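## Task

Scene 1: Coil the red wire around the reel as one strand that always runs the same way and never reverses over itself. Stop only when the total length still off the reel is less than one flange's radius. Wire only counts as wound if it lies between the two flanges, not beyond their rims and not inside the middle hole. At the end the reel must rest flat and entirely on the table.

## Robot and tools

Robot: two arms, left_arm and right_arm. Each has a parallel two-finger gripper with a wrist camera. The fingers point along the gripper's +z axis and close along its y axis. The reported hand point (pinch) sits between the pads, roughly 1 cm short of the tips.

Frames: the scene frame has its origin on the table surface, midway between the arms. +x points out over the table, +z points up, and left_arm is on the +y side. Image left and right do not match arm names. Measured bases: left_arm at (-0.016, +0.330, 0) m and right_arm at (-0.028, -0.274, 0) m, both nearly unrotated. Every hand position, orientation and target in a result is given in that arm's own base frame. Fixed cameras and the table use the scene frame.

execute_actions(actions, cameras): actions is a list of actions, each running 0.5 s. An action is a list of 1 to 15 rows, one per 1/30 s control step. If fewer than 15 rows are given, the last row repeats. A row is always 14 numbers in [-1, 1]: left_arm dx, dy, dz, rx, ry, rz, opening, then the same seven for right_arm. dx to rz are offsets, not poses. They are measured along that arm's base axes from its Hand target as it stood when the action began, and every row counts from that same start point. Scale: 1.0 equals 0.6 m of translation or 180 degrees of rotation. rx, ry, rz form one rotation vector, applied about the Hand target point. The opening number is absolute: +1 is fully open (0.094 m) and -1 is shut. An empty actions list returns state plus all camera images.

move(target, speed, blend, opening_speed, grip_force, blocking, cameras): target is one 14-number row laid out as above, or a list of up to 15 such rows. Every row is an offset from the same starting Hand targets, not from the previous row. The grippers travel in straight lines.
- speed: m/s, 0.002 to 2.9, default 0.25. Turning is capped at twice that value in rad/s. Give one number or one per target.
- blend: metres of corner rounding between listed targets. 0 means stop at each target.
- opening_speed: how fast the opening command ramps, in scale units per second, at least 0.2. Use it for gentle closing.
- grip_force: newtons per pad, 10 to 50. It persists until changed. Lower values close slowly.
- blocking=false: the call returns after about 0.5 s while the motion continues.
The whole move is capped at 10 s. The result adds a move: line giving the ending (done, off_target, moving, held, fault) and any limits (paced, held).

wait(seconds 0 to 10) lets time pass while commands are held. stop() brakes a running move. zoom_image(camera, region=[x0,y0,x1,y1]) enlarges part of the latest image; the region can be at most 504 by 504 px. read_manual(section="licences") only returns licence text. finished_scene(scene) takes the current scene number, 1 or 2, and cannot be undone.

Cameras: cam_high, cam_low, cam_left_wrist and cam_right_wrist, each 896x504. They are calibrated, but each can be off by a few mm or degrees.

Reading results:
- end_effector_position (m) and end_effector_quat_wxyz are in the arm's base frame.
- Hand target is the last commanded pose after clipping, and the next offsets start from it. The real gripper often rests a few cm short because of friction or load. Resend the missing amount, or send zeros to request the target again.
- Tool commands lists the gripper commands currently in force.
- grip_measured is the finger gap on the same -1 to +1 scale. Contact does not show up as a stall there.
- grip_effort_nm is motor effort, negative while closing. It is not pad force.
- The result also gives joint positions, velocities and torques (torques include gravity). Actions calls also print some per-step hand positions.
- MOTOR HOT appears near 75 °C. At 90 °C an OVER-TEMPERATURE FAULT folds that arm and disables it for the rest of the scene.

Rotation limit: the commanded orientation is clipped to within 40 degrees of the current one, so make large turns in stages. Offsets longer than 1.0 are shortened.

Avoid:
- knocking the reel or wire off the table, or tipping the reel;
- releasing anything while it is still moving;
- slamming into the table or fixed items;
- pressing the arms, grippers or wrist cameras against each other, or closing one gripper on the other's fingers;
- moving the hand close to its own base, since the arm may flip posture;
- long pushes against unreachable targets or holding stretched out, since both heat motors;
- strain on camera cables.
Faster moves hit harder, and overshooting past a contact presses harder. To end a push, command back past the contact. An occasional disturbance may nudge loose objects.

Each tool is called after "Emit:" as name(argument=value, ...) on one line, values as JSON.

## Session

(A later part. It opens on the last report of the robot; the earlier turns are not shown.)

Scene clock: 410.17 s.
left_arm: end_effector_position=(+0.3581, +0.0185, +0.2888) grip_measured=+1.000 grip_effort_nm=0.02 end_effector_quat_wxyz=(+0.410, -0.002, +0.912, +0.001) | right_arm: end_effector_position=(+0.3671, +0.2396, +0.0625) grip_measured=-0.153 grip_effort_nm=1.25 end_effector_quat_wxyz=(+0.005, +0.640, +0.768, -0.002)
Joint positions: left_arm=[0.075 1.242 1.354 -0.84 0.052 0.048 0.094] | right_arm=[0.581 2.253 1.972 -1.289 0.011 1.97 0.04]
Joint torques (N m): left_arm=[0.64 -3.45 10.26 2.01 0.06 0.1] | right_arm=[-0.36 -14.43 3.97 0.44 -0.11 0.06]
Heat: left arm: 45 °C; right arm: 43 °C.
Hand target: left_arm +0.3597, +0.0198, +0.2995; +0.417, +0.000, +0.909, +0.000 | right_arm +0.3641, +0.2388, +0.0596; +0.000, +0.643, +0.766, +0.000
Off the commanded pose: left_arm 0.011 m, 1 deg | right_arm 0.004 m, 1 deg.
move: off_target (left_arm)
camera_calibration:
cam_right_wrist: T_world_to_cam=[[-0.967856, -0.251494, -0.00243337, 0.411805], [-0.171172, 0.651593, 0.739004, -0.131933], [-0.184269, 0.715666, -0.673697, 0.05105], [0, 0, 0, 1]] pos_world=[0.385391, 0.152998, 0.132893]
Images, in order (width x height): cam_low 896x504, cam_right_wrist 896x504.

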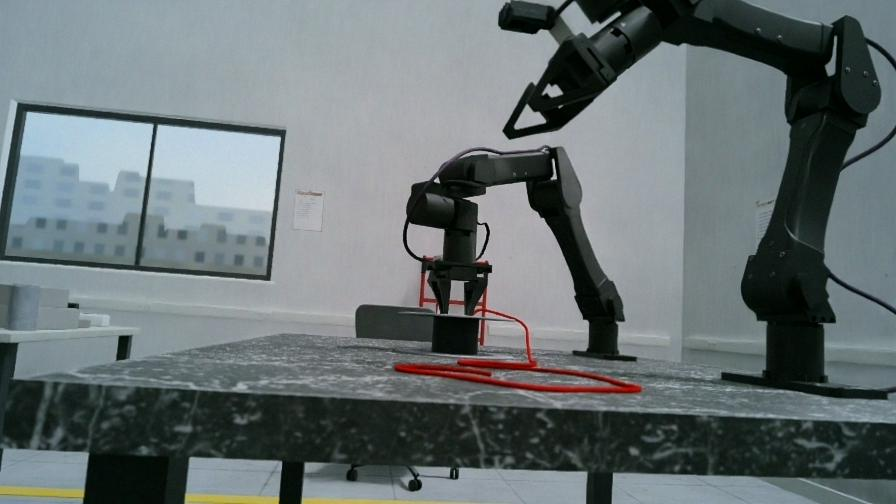

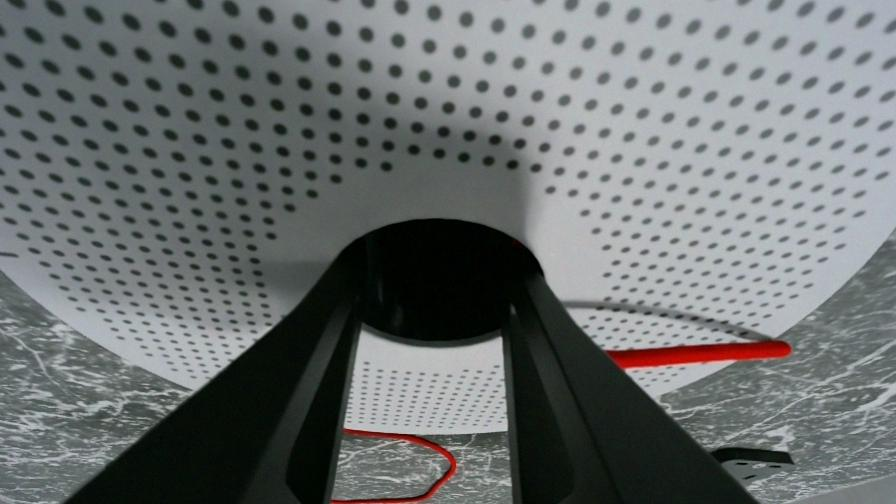

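Emit:
move(target=[-0.165, -0.3222, -0.2325, -0.1620, 0.2401, 0.3531, 0.0, 0, 0, 0, 0, 0, 0, -0.1], speed=0.25, cameras=["all"])

Scene clock: 447.13 s.
left_arm: end_effector_position=(+0.2596, -0.1704, +0.1563) grip_measured=+0.002 grip_effort_nm=-0.09 end_effector_quat_wxyz=(+0.000, -0.556, +0.831, -0.001) | right_arm: end_effector_position=(+0.3671, +0.2396, +0.0624) grip_measured=-0.153 grip_effort_nm=1.25 end_effector_quat_wxyz=(+0.005, +0.640, +0.768, -0.002)
Joint positions: left_arm=[-0.584 1.721 1.589 -1.437 0 -1.764 0.047] | right_arm=[0.581 2.253 1.971 -1.289 0.011 1.97 0.04]
Joint torques (N m): left_arm=[-0.58 -6.31 8.85 0.28 -0.09 -0.18] | right_arm=[-0.36 -14.37 3.92 0.45 -0.11 0.06]
Heat: left arm: 45 °C; right arm: 41 °C.
Hand target: left_arm +0.2607, -0.1735, +0.1600; +0.000, -0.559, +0.829, +0.000 | right_arm +0.3641, +0.2388, +0.0595; +0.000, +0.643, +0.766, +0.000
Off the commanded pose: left_arm 0.005 m, 0 deg | right_arm 0.004 m, 1 deg.
move: done
camera_calibration:
cam_left_wrist: T_world_to_cam=[[0.947789, -0.318873, 0.00397448, -0.304963], [-0.211039, -0.617832, 0.757461, -0.160794], [-0.239078, -0.718752, -0.652869, 0.15124], [0, 0, 0, 1]] pos_world=[0.291265, -0.0878843, 0.221747]
cam_right_wrist: T_world_to_cam=[[-0.967856, -0.251494, -0.00243337, 0.411805], [-0.171172, 0.651593, 0.739004, -0.131859], [-0.184269, 0.715666, -0.673697, 0.0509827], [0, 0, 0, 1]] pos_world=[0.385391, 0.152998, 0.132793]

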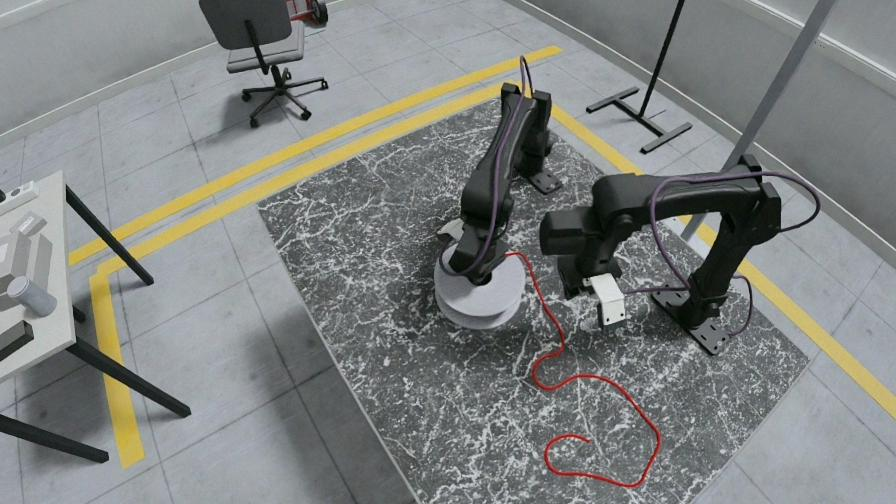

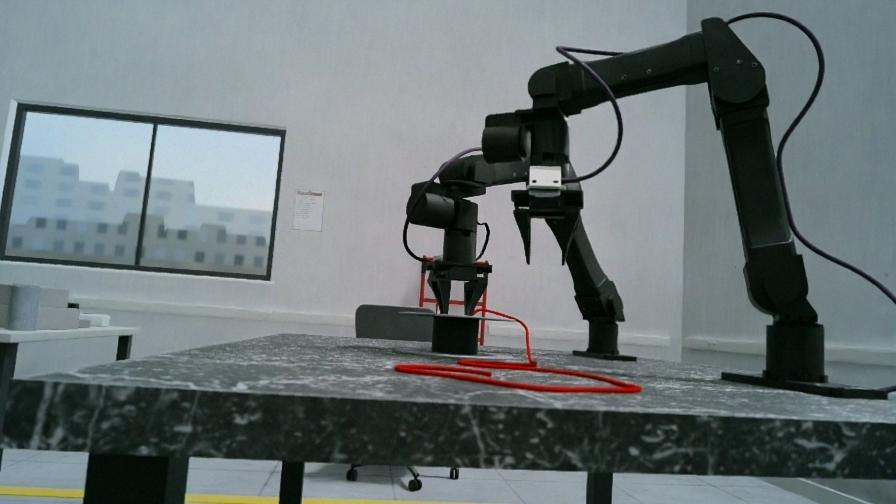

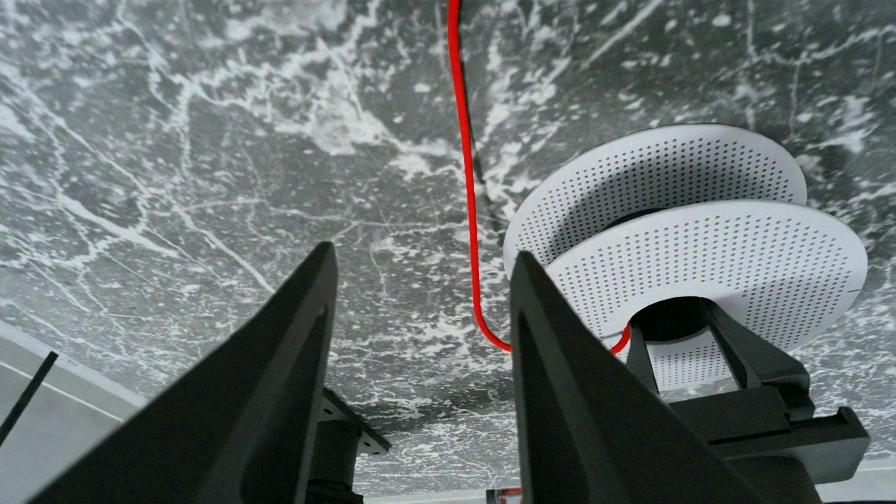

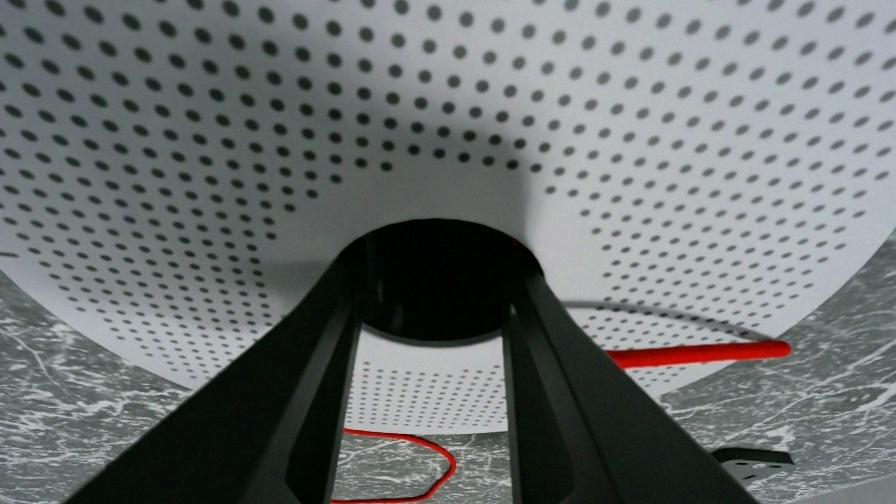

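Emit:
move(target=[0.0088, -0.0108, -0.1833, 0, 0, 0.0389, 0.0, 0, 0, 0, 0, 0, 0, -0.1], speed=0.2, cameras=["cam_left_wrist", "cam_low", "cam_high"])

Scene clock: 464.30 s.
left_arm: end_effector_position=(+0.2725, -0.1818, +0.0565) grip_measured=+0.002 grip_effort_nm=-0.10 end_effector_quat_wxyz=(+0.003, -0.607, +0.794, -0.013) | right_arm: end_effector_position=(+0.3671, +0.2396, +0.0624) grip_measured=-0.153 grip_effort_nm=1.24 end_effector_quat_wxyz=(+0.005, +0.640, +0.768, -0.002)
Joint positions: left_arm=[-0.59 1.794 1.277 -1.027 0.002 -1.895 0.047] | right_arm=[0.581 2.253 1.971 -1.289 0.011 1.97 0.04]
Joint torques (N m): left_arm=[-0.68 -7.21 4.72 0.46 -0.1 -0.1] | right_arm=[-0.24 -14.35 3.81 0.41 -0.13 0.03]
Heat: left arm: 43 °C; right arm: 41 °C.
Hand target: left_arm +0.2658, -0.1800, +0.0499; +0.000, -0.609, +0.794, +0.000 | right_arm +0.3641, +0.2388, +0.0595; +0.000, +0.643, +0.766, +0.000
Off the commanded pose: left_arm 0.009 m, 2 deg | right_arm 0.004 m, 1 deg.
move: done
camera_calibration:
cam_left_wrist: T_world_to_cam=[[0.979895, -0.197866, 0.0255989, -0.308397], [-0.146652, -0.627318, 0.76483, -0.109265], [-0.135276, -0.753207, -0.643723, 0.0459687], [0, 0, 0, 1]] pos_world=[0.292391, -0.0949411, 0.121055]
Images, in order (width x height): cam_high 896x504, cam_low 896x504, cam_left_wrist 896x504.

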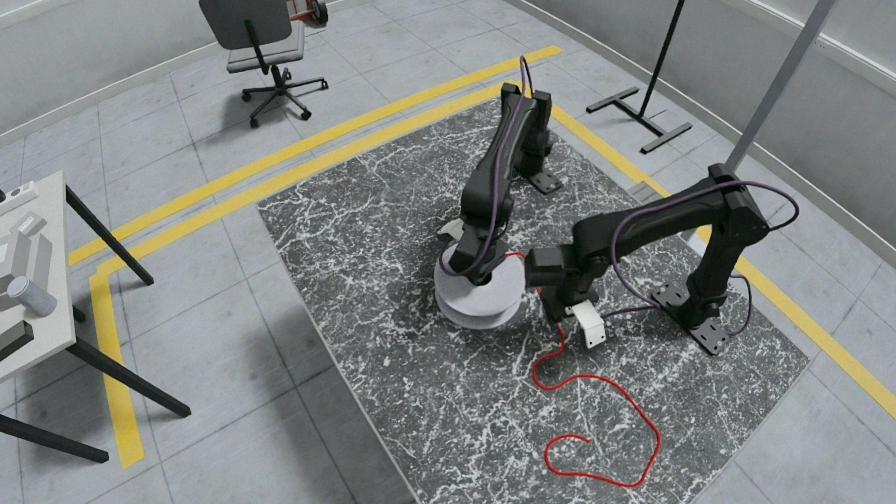

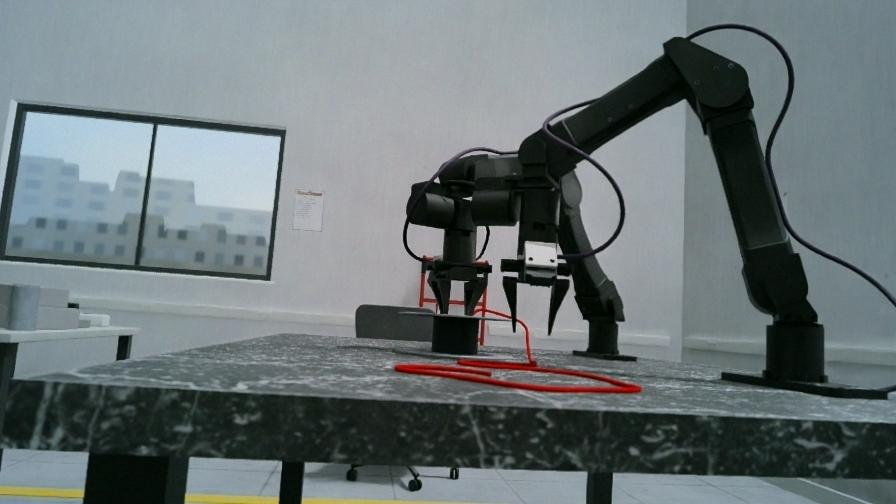

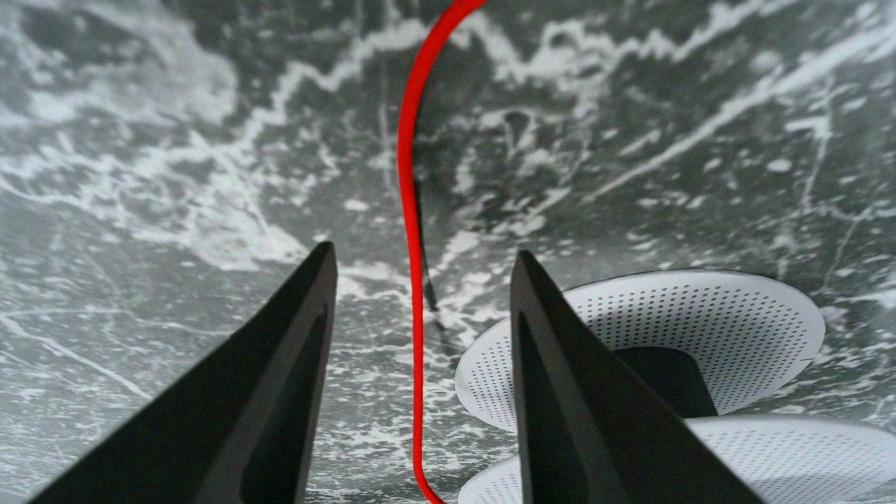

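Emit:
move(target=[-0.0097, -0.025, -0.0565, 0, 0, 0, 0.0, 0, 0, 0, 0, 0, 0, -0.1], speed=0.08, cameras=["cam_left_wrist", "cam_low"])

Scene clock: 475.43 s.
left_arm: end_effector_position=(+0.2681, -0.1988, +0.0253) grip_measured=+0.002 grip_effort_nm=-0.10 end_effector_quat_wxyz=(+0.004, -0.607, +0.795, -0.017) | right_arm: end_effector_position=(+0.3671, +0.2396, +0.0624) grip_measured=-0.153 grip_effort_nm=1.25 end_effector_quat_wxyz=(+0.005, +0.640, +0.768, -0.002)
Joint positions: left_arm=[-0.64 1.847 1.213 -0.901 0.002 -1.944 0.047] | right_arm=[0.581 2.253 1.971 -1.289 0.011 1.97 0.04]
Joint torques (N m): left_arm=[-0.61 -7.04 4.37 0.53 -0.1 -0.11] | right_arm=[-0.36 -14.38 3.88 0.46 -0.07 0.08]
Heat: left arm: 41 °C; right arm: 40 °C.
Hand target: left_arm +0.2601, -0.1949, +0.0161; +0.000, -0.609, +0.793, +0.000 | right_arm +0.3641, +0.2388, +0.0595; +0.000, +0.643, +0.766, +0.000
Off the commanded pose: left_arm 0.013 m, 2 deg | right_arm 0.004 m, 1 deg.
move: off_target (left_arm)
camera_calibration:
cam_left_wrist: T_world_to_cam=[[0.97947, -0.198832, 0.0332391, -0.306847], [-0.152369, -0.622221, 0.76787, -0.0942056], [-0.131995, -0.75717, -0.639742, 0.0106651], [0, 0, 0, 1]] pos_world=[0.287601, -0.111552, 0.0893599]
Images, in order (width x height): cam_low 896x504, cam_left_wrist 896x504.

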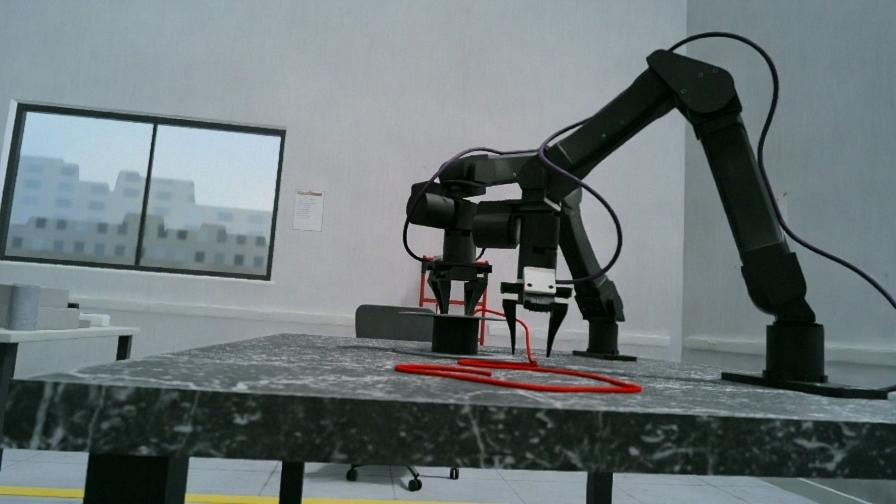

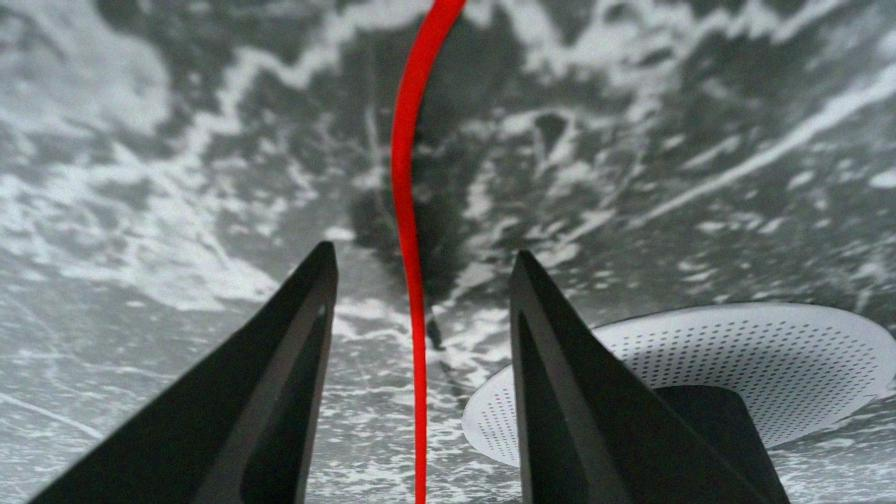

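Emit:
move(target=[-0.002, 0.0, -0.0217, 0, 0, 0, 0.0, 0, 0, 0, 0, 0, 0, -0.1], speed=0.04, cameras=["cam_left_wrist", "cam_low"])

Emit:
zoom_image(camera="cam_low", region=[440, 280, 620, 390])

Scene clock: 482.47 s.
left_arm: end_effector_position=(+0.2670, -0.1979, +0.0138) grip_measured=+0.002 grip_effort_nm=-0.09 end_effector_quat_wxyz=(+0.004, -0.608, +0.794, -0.017) | right_arm: end_effector_position=(+0.3671, +0.2396, +0.0624) grip_measured=-0.153 grip_effort_nm=1.24 end_effector_quat_wxyz=(+0.005, +0.640, +0.768, -0.002)
Joint positions: left_arm=[-0.64 1.862 1.182 -0.857 0.002 -1.946 0.047] | right_arm=[0.581 2.253 1.971 -1.289 0.011 1.97 0.04]
Joint torques (N m): left_arm=[-0.76 -6.79 4.01 0.61 -0.1 -0.06] | right_arm=[-0.31 -14.49 3.92 0.42 -0.11 0.07]
Heat: left arm: 41 °C; right arm: 40 °C.
Hand target: left_arm +0.2589, -0.1950, +0.0030; +0.000, -0.609, +0.793, +0.000 | right_arm +0.3641, +0.2388, +0.0595; +0.000, +0.643, +0.766, +0.000
Off the commanded pose: left_arm 0.014 m, 2 deg | right_arm 0.004 m, 1 deg.
move: off_target (left_arm)
camera_calibration:
cam_left_wrist: T_world_to_cam=[[0.97998, -0.19658, 0.0315599, -0.304902], [-0.149764, -0.623386, 0.767438, -0.0859788], [-0.131189, -0.7568, -0.640346, 0.00367567], [0, 0, 0, 1]] pos_world=[0.286404, -0.110754, 0.0779597]
Images, in order (width x height): cam_low 896x504, cam_left_wrist 896x504.

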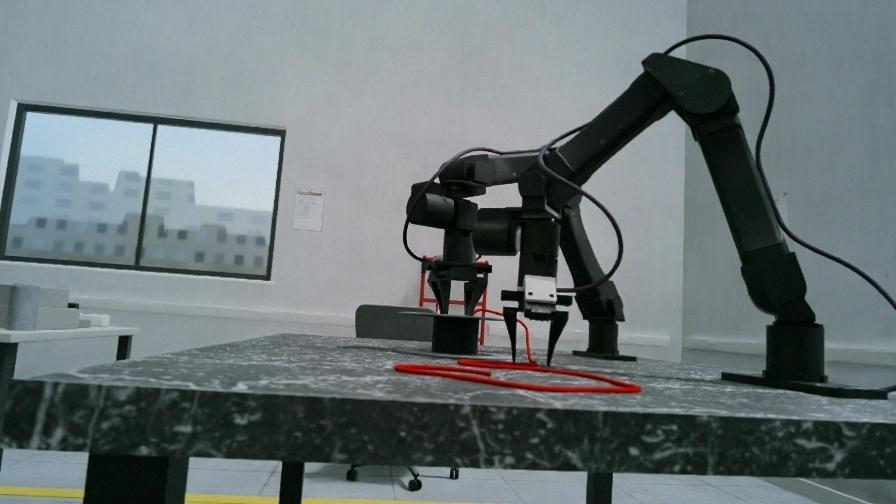

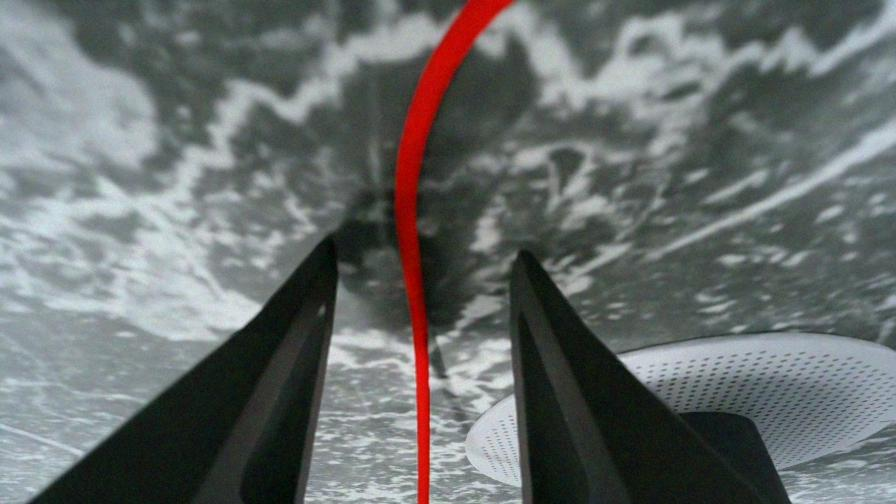

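Scaled by 2.800 from the camera's 896x504 image, which has a finer 1280x720 frame.

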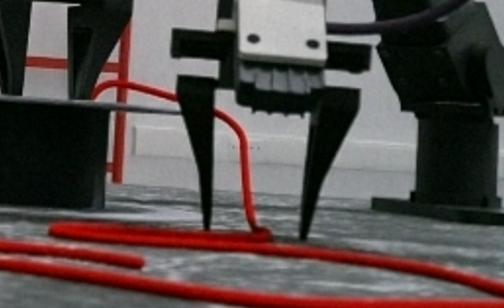

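Emit:
move(target=[-0.004, -0.003, -0.0083, 0, 0, 0, -0.3, 0, 0, 0, 0, 0, 0, -0.1], speed=0.04, opening_speed=0.5, cameras=["cam_left_wrist"])

Scene clock: 487.00 s.
left_arm: end_effector_position=(+0.2657, -0.2008, +0.0132) grip_measured=-0.298 grip_effort_nm=-0.10 end_effector_quat_wxyz=(+0.004, -0.607, +0.795, -0.018) | right_arm: end_effector_position=(+0.3671, +0.2396, +0.0624) grip_measured=-0.153 grip_effort_nm=1.25 end_effector_quat_wxyz=(+0.005, +0.640, +0.768, -0.002)
Joint positions: left_arm=[-0.649 1.862 1.18 -0.851 0.002 -1.954 0.033] | right_arm=[0.581 2.253 1.971 -1.289 0.011 1.97 0.04]
Joint torques (N m): left_arm=[-0.69 -6.45 3.11 0.76 -0.11 -0.04] | right_arm=[-0.36 -14.24 3.96 0.45 -0.08 0.08]
Heat: left arm: 40 °C; right arm: 40 °C.
Hand target: left_arm +0.2565, -0.1967, -0.0019; +0.000, -0.609, +0.793, +0.000 | right_arm +0.3641, +0.2388, +0.0595; +0.000, +0.643, +0.766, +0.000
Off the commanded pose: left_arm 0.018 m, 2 deg | right_arm 0.004 m, 1 deg.
move: off_target (left_arm)
camera_calibration:
cam_left_wrist: T_world_to_cam=[[0.97958, -0.198026, 0.0347611, -0.304336], [-0.152863, -0.621261, 0.768549, -0.0862215], [-0.130597, -0.758169, -0.638846, 0.000495995], [0, 0, 0, 1]] pos_world=[0.285006, -0.113456, 0.0771614]
Images, in order (width x height): cam_left_wrist 896x504.

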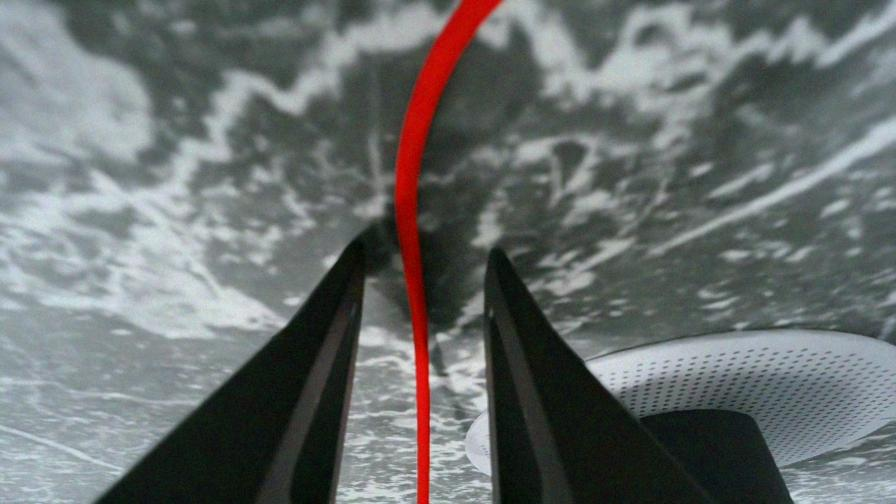

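Emit:
move(target=[0.004, 0.002, -0.0117, 0, 0, 0, -0.3, 0, 0, 0, 0, 0, 0, -0.1], speed=0.04, cameras=["cam_left_wrist"])

Scene clock: 492.37 s.
left_arm: end_effector_position=(+0.2657, -0.2008, +0.0129) grip_measured=-0.298 grip_effort_nm=-0.10 end_effector_quat_wxyz=(+0.004, -0.607, +0.795, -0.019) | right_arm: end_effector_position=(+0.3671, +0.2396, +0.0624) grip_measured=-0.153 grip_effort_nm=1.25 end_effector_quat_wxyz=(+0.005, +0.640, +0.768, -0.002)
Joint positions: left_arm=[-0.649 1.862 1.179 -0.849 0.002 -1.954 0.033] | right_arm=[0.581 2.253 1.971 -1.289 0.011 1.97 0.04]
Joint torques (N m): left_arm=[-0.13 -5.45 2.4 1.04 -0.1 -0.02] | right_arm=[-0.39 -14.27 3.78 0.43 -0.14 0.03]
Heat: left arm: 40 °C; right arm: 40 °C.
Hand target: left_arm +0.2590, -0.1956, -0.0089; +0.000, -0.609, +0.794, +0.000 | right_arm +0.3641, +0.2388, +0.0595; +0.000, +0.643, +0.766, +0.000
Off the commanded pose: left_arm 0.024 m, 2 deg | right_arm 0.004 m, 1 deg.
move: off_target (left_arm)
camera_calibration:
cam_left_wrist: T_world_to_cam=[[0.979558, -0.198066, 0.0351544, -0.304334], [-0.153173, -0.621115, 0.768605, -0.0858283], [-0.1304, -0.758278, -0.638757, 0.000304458], [0, 0, 0, 1]] pos_world=[0.285006, -0.113357, 0.0768612]
Images, in order (width x height): cam_left_wrist 896x504.

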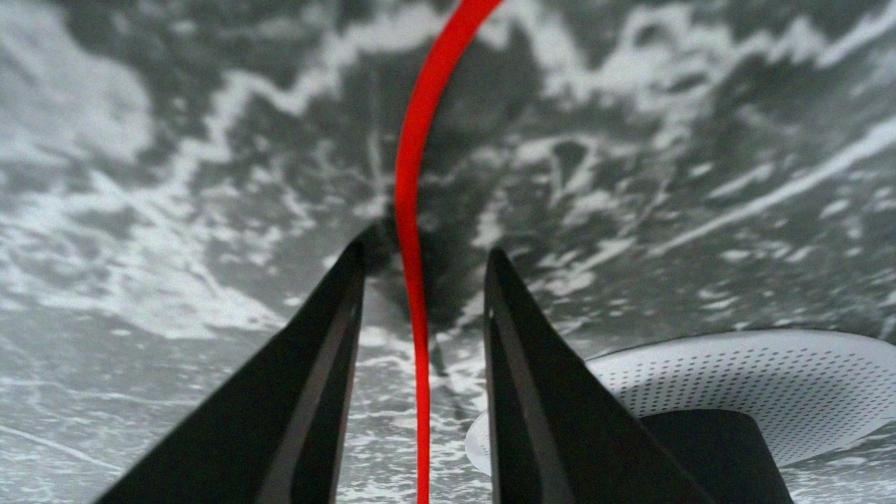

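Emit:
move(target=[0, 0, 0.0167, 0, 0, 0, -1, 0, 0, 0, 0, 0, 0, -0.1], speed=0.04, grip_force=[30, 50], cameras=["cam_left_wrist"])

Scene clock: 501.20 s.
left_arm: end_effector_position=(+0.2632, -0.2005, +0.0129) grip_measured=-0.915 grip_effort_nm=-0.59 end_effector_quat_wxyz=(-0.001, -0.607, +0.795, -0.016) | right_arm: end_effector_position=(+0.3671, +0.2396, +0.0624) grip_measured=-0.153 grip_effort_nm=1.25 end_effector_quat_wxyz=(+0.005, +0.640, +0.768, -0.002)
Joint positions: left_arm=[-0.649 1.862 1.179 -0.858 0.009 -1.954 0.004] | right_arm=[0.581 2.253 1.971 -1.289 0.011 1.97 0.04]
Joint torques (N m): left_arm=[-0.1 -6.46 4.16 0.68 -0.15 -0.02] | right_arm=[-0.24 -14.2 3.86 0.44 -0.12 0.05]
Heat: left arm: 39 °C; right arm: 40 °C.
Hand target: left_arm +0.2590, -0.1956, +0.0011; +0.000, -0.609, +0.794, +0.000 | right_arm +0.3641, +0.2388, +0.0595; +0.000, +0.643, +0.766, +0.000
Off the commanded pose: left_arm 0.013 m, 2 deg | right_arm 0.004 m, 1 deg.
grip_force (N): 30, 50
move: off_target (left_arm)
camera_calibration:
cam_left_wrist: T_world_to_cam=[[0.979858, -0.198194, 0.0244533, -0.301877], [-0.144749, -0.620537, 0.770702, -0.0882347], [-0.137575, -0.758718, -0.636726, 0.00187864], [0, 0, 0, 1]] pos_world=[0.283284, -0.113158, 0.0765808]
Images, in order (width x height): cam_left_wrist 896x504.

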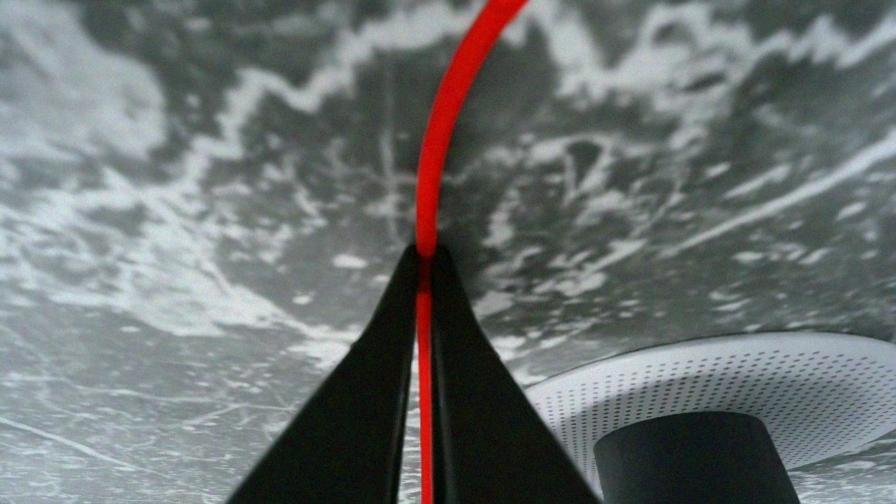

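Emit:
move(target=[0, 0.0, 0.0583, 0, 0, 0, -1, 0, 0, 0, 0, 0, 0, -0.1], speed=0.06, cameras=["all"])

Emit:
zoom_image(camera="cam_low", region=[380, 280, 620, 400])

Scene clock: 507.37 s.
left_arm: end_effector_position=(+0.2532, -0.1930, +0.0210) grip_measured=-0.917 grip_effort_nm=-0.64 end_effector_quat_wxyz=(-0.008, -0.607, +0.795, +0.013) | right_arm: end_effector_position=(+0.3671, +0.2396, +0.0624) grip_measured=-0.153 grip_effort_nm=1.25 end_effector_quat_wxyz=(+0.005, +0.640, +0.768, -0.002)
Joint positions: left_arm=[-0.649 1.857 1.208 -0.951 0.009 -1.954 0.004] | right_arm=[0.581 2.253 1.971 -1.289 0.011 1.97 0.04]
Joint torques (N m): left_arm=[-0.13 -9.95 8.35 0.01 -0.17 -0.01] | right_arm=[-0.29 -14.22 3.88 0.4 -0.09 0.07]
Heat: left arm: 39 °C; right arm: 40 °C.
Hand target: left_arm +0.2589, -0.1956, +0.0360; +0.000, -0.609, +0.794, +0.000 | right_arm +0.3641, +0.2388, +0.0595; +0.000, +0.643, +0.766, +0.000
Off the commanded pose: left_arm 0.016 m, 2 deg | right_arm 0.004 m, 1 deg.
grip_force (N): 30, 50
move: off_target (left_arm)
camera_calibration:
cam_left_wrist: T_world_to_cam=[[0.979758, -0.198104, -0.0287979, -0.28967], [-0.108813, -0.647767, 0.754027, -0.105164], [-0.16803, -0.735631, -0.656212, 0.0239531], [0, 0, 0, 1]] pos_world=[0.276388, -0.107886, 0.0866727]
cam_right_wrist: T_world_to_cam=[[-0.967856, -0.251494, -0.00243337, 0.411805], [-0.171172, 0.651593, 0.739004, -0.131859], [-0.184269, 0.715666, -0.673697, 0.0509827], [0, 0, 0, 1]] pos_world=[0.385391, 0.152998, 0.132793]

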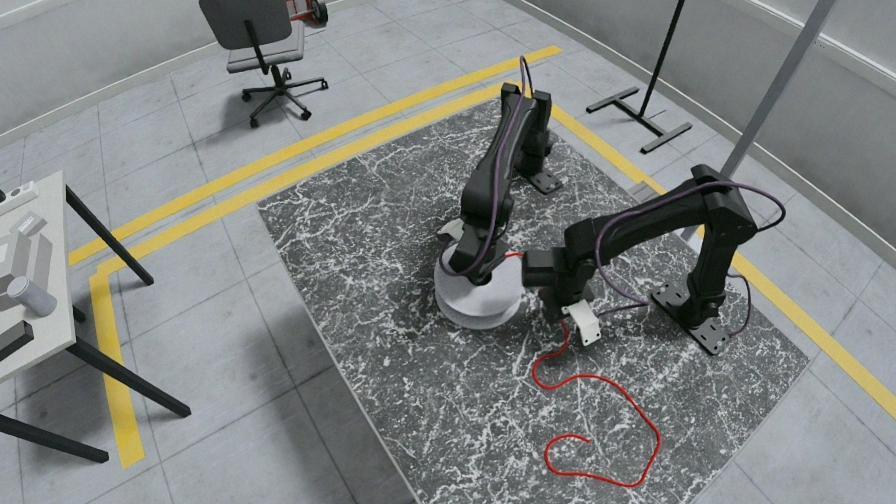

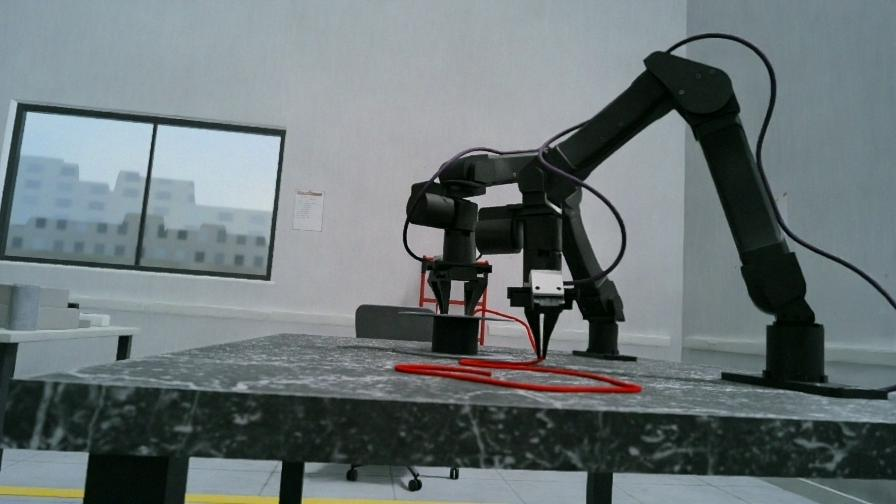

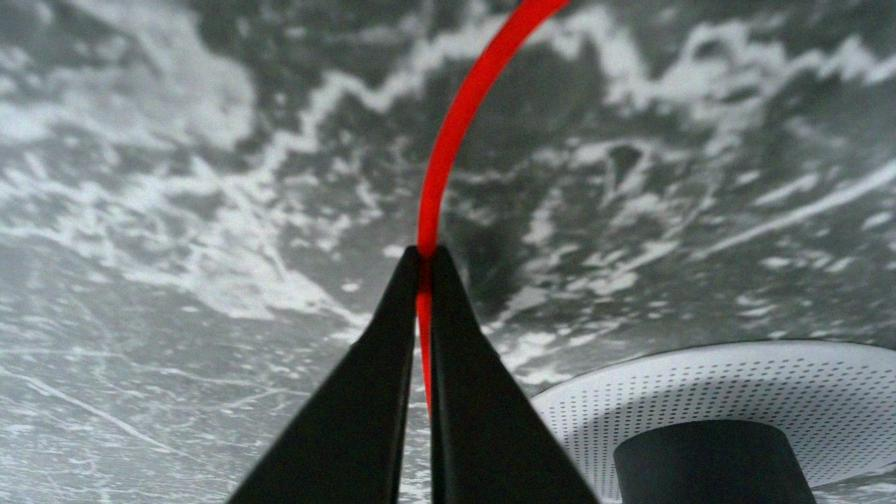

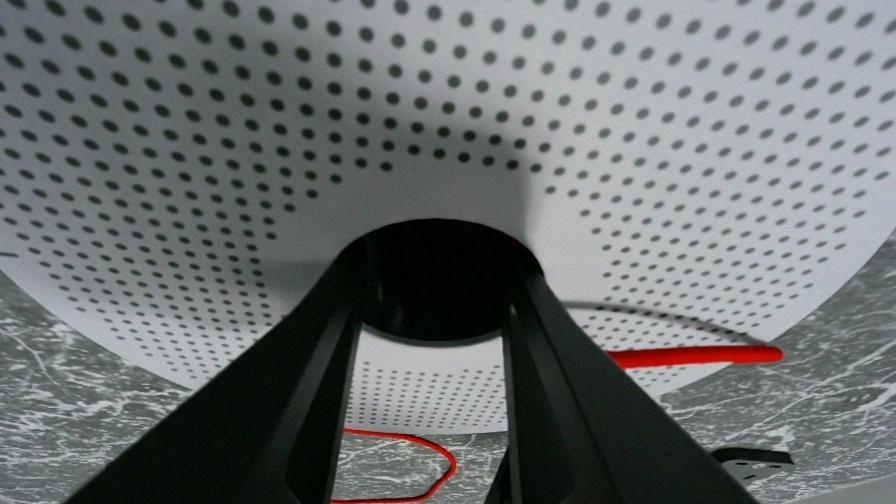

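Scaled by 2.100 from the camera's 896x504 image, which has a finer 1280x720 frame.

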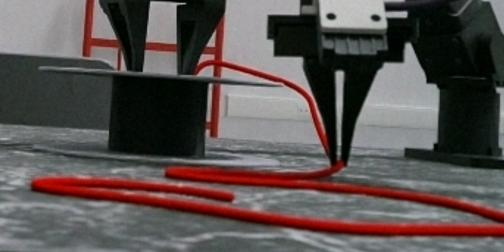

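Emit:
move(target=[0.085, 0.0143, -0.0183, 0, 0, 0.0, -1, 0, 0, 0, 0, 0, 0, -0.1], speed=0.08, cameras=["cam_left_wrist", "cam_low", "cam_high"])

Emit:
zoom_image(camera="cam_low", region=[380, 280, 620, 400])

Scene clock: 551.20 s.
left_arm: end_effector_position=(+0.3054, -0.1884, +0.0240) grip_measured=-0.917 grip_effort_nm=-0.63 end_effector_quat_wxyz=(-0.002, -0.609, +0.793, -0.007) | right_arm: end_effector_position=(+0.3671, +0.2396, +0.0624) grip_measured=-0.153 grip_effort_nm=1.25 end_effector_quat_wxyz=(+0.005, +0.640, +0.768, -0.002)
Joint positions: left_arm=[-0.551 1.96 1.361 -0.962 0.009 -1.859 0.004] | right_arm=[0.581 2.253 1.971 -1.289 0.011 1.97 0.04]
Joint torques (N m): left_arm=[0.36 -7.69 8.76 0.27 -0.15 0.09] | right_arm=[-0.28 -14.42 3.85 0.39 -0.15 0.07]
Heat: left arm: 41 °C; right arm: 39 °C.
Hand target: left_arm +0.3099, -0.1870, +0.0251; +0.000, -0.609, +0.793, +0.000 | right_arm +0.3641, +0.2388, +0.0595; +0.000, +0.643, +0.766, +0.000
Off the commanded pose: left_arm 0.005 m, 1 deg | right_arm 0.004 m, 1 deg.
grip_force (N): 30, 50
move: done
camera_calibration:
cam_left_wrist: T_world_to_cam=[[0.980829, -0.194668, 0.00883796, -0.340303], [-0.131922, -0.62994, 0.765358, -0.0887265], [-0.143423, -0.751851, -0.643544, 0.0271301], [0, 0, 0, 1]] pos_world=[0.325965, -0.101741, 0.0883746]
Images, in order (width x height): cam_high 896x504, cam_low 896x504, cam_left_wrist 896x504.

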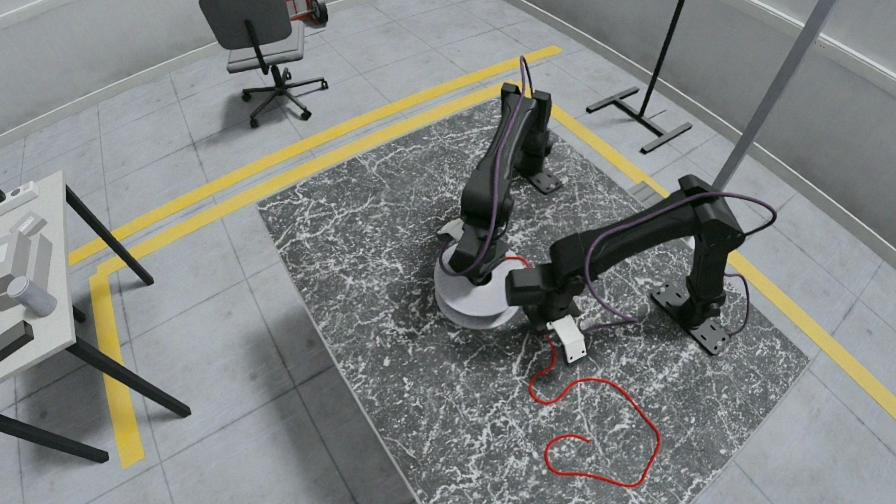

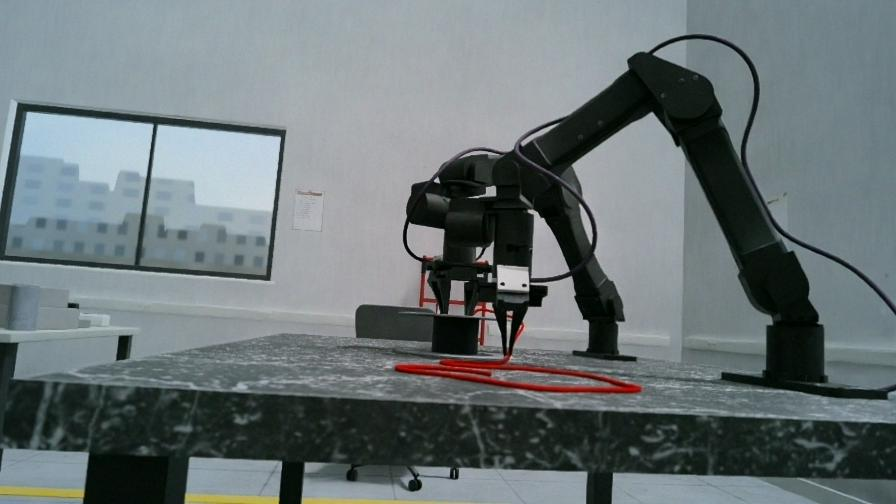

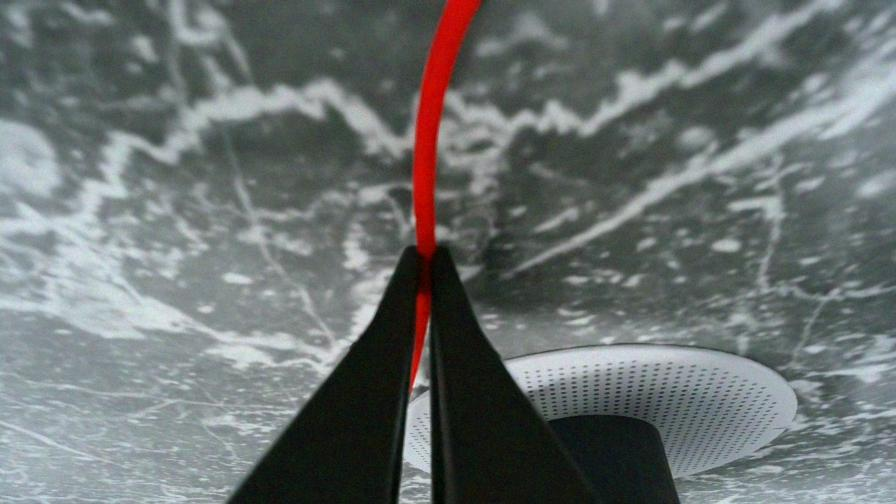

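Scaled by 2.100 from the camera's 896x504 image, which has a finer 1280x720 frame.

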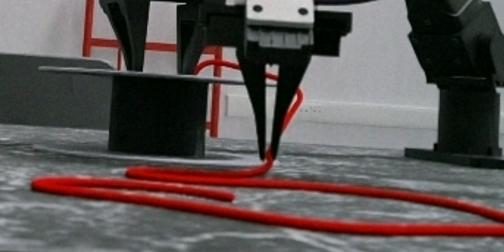

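Emit:
move(target=[0, 0, -0.0233, 0, 0, 0.0, -1, 0, 0, 0, 0, 0, 0, -0.1], speed=0.05)

Scene clock: 557.83 s.
left_arm: end_effector_position=(+0.3097, -0.1911, +0.0177) grip_measured=-0.917 grip_effort_nm=-0.64 end_effector_quat_wxyz=(-0.001, -0.608, +0.794, -0.011) | right_arm: end_effector_position=(+0.3671, +0.2396, +0.0624) grip_measured=-0.153 grip_effort_nm=1.25 end_effector_quat_wxyz=(+0.005, +0.640, +0.768, -0.002)
Joint positions: left_arm=[-0.551 1.978 1.361 -0.934 0.009 -1.859 0.004] | right_arm=[0.581 2.253 1.971 -1.289 0.011 1.97 0.04]
Joint torques (N m): left_arm=[0.39 -7.75 5.97 0.51 -0.15 0.08] | right_arm=[-0.4 -14.35 3.69 0.46 -0.1 0.09]
Heat: left arm: 42 °C; right arm: 39 °C.
Hand target: left_arm +0.3099, -0.1869, +0.0111; +0.000, -0.609, +0.794, +0.000 | right_arm +0.3641, +0.2388, +0.0595; +0.000, +0.643, +0.766, +0.000
Off the commanded pose: left_arm 0.008 m, 1 deg | right_arm 0.004 m, 1 deg.
grip_force (N): 30, 50
move: done

Emit:
move(target=[0, 0, -0.0083, 0, 0, 0.0, -0.78, 0, 0, 0, 0, 0, 0, -0.1], speed=0.05, cameras=["cam_left_wrist", "cam_low"])

Emit:
zoom_image(camera="cam_low", region=[380, 280, 620, 400])

Scene clock: 562.70 s.
left_arm: end_effector_position=(+0.3125, -0.1928, +0.0155) grip_measured=-0.782 grip_effort_nm=0.14 end_effector_quat_wxyz=(+0.001, -0.608, +0.794, -0.015) | right_arm: end_effector_position=(+0.3671, +0.2396, +0.0624) grip_measured=-0.153 grip_effort_nm=1.25 end_effector_quat_wxyz=(+0.005, +0.640, +0.768, -0.002)
Joint positions: left_arm=[-0.551 1.985 1.361 -0.918 0.009 -1.859 0.01] | right_arm=[0.581 2.253 1.971 -1.289 0.011 1.97 0.04]
Joint torques (N m): left_arm=[0.36 -7.77 5.08 0.43 -0.16 0.09] | right_arm=[-0.27 -14.32 3.86 0.45 -0.12 0.06]
Heat: left arm: 41 °C; right arm: 39 °C.
Hand target: left_arm +0.3099, -0.1870, +0.0061; +0.000, -0.609, +0.793, +0.000 | right_arm +0.3641, +0.2388, +0.0595; +0.000, +0.643, +0.766, +0.000
Off the commanded pose: left_arm 0.011 m, 2 deg | right_arm 0.004 m, 1 deg.
grip_force (N): 30, 50
move: off_target (left_arm)
camera_calibration:
cam_left_wrist: T_world_to_cam=[[0.980415, -0.195261, 0.0256963, -0.348322], [-0.14417, -0.622672, 0.769087, -0.0788948], [-0.134173, -0.757728, -0.638628, 0.015416], [0, 0, 0, 1]] pos_world=[0.332195, -0.105458, 0.0794726]
Images, in order (width x height): cam_low 896x504, cam_left_wrist 896x504.

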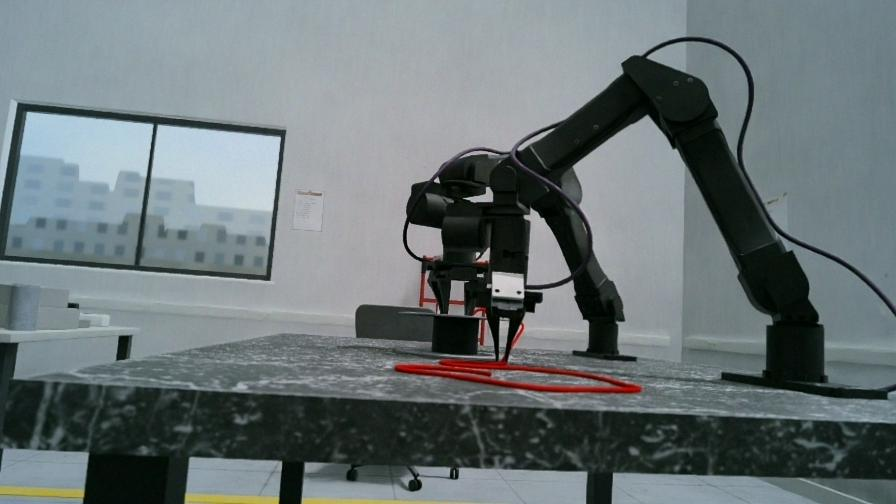

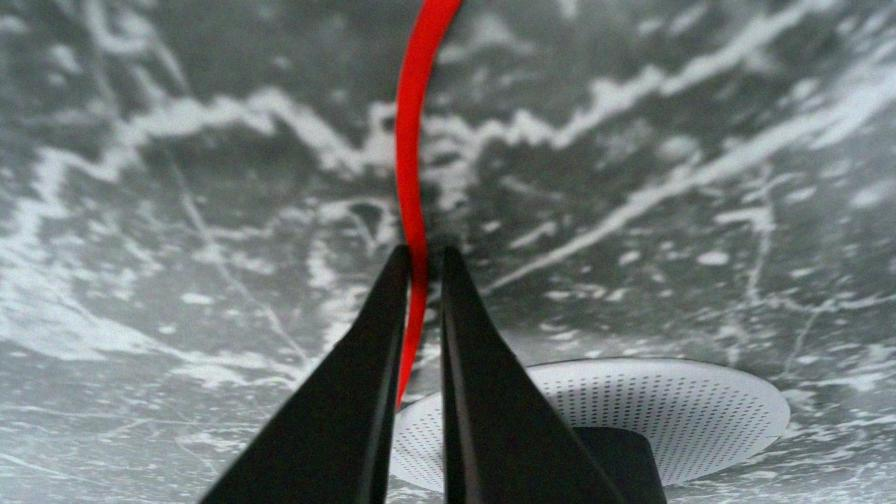

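Scaled by 2.100 from the camera's 896x504 image, which has a finer 1280x720 frame.

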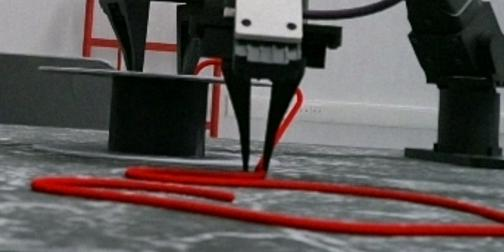

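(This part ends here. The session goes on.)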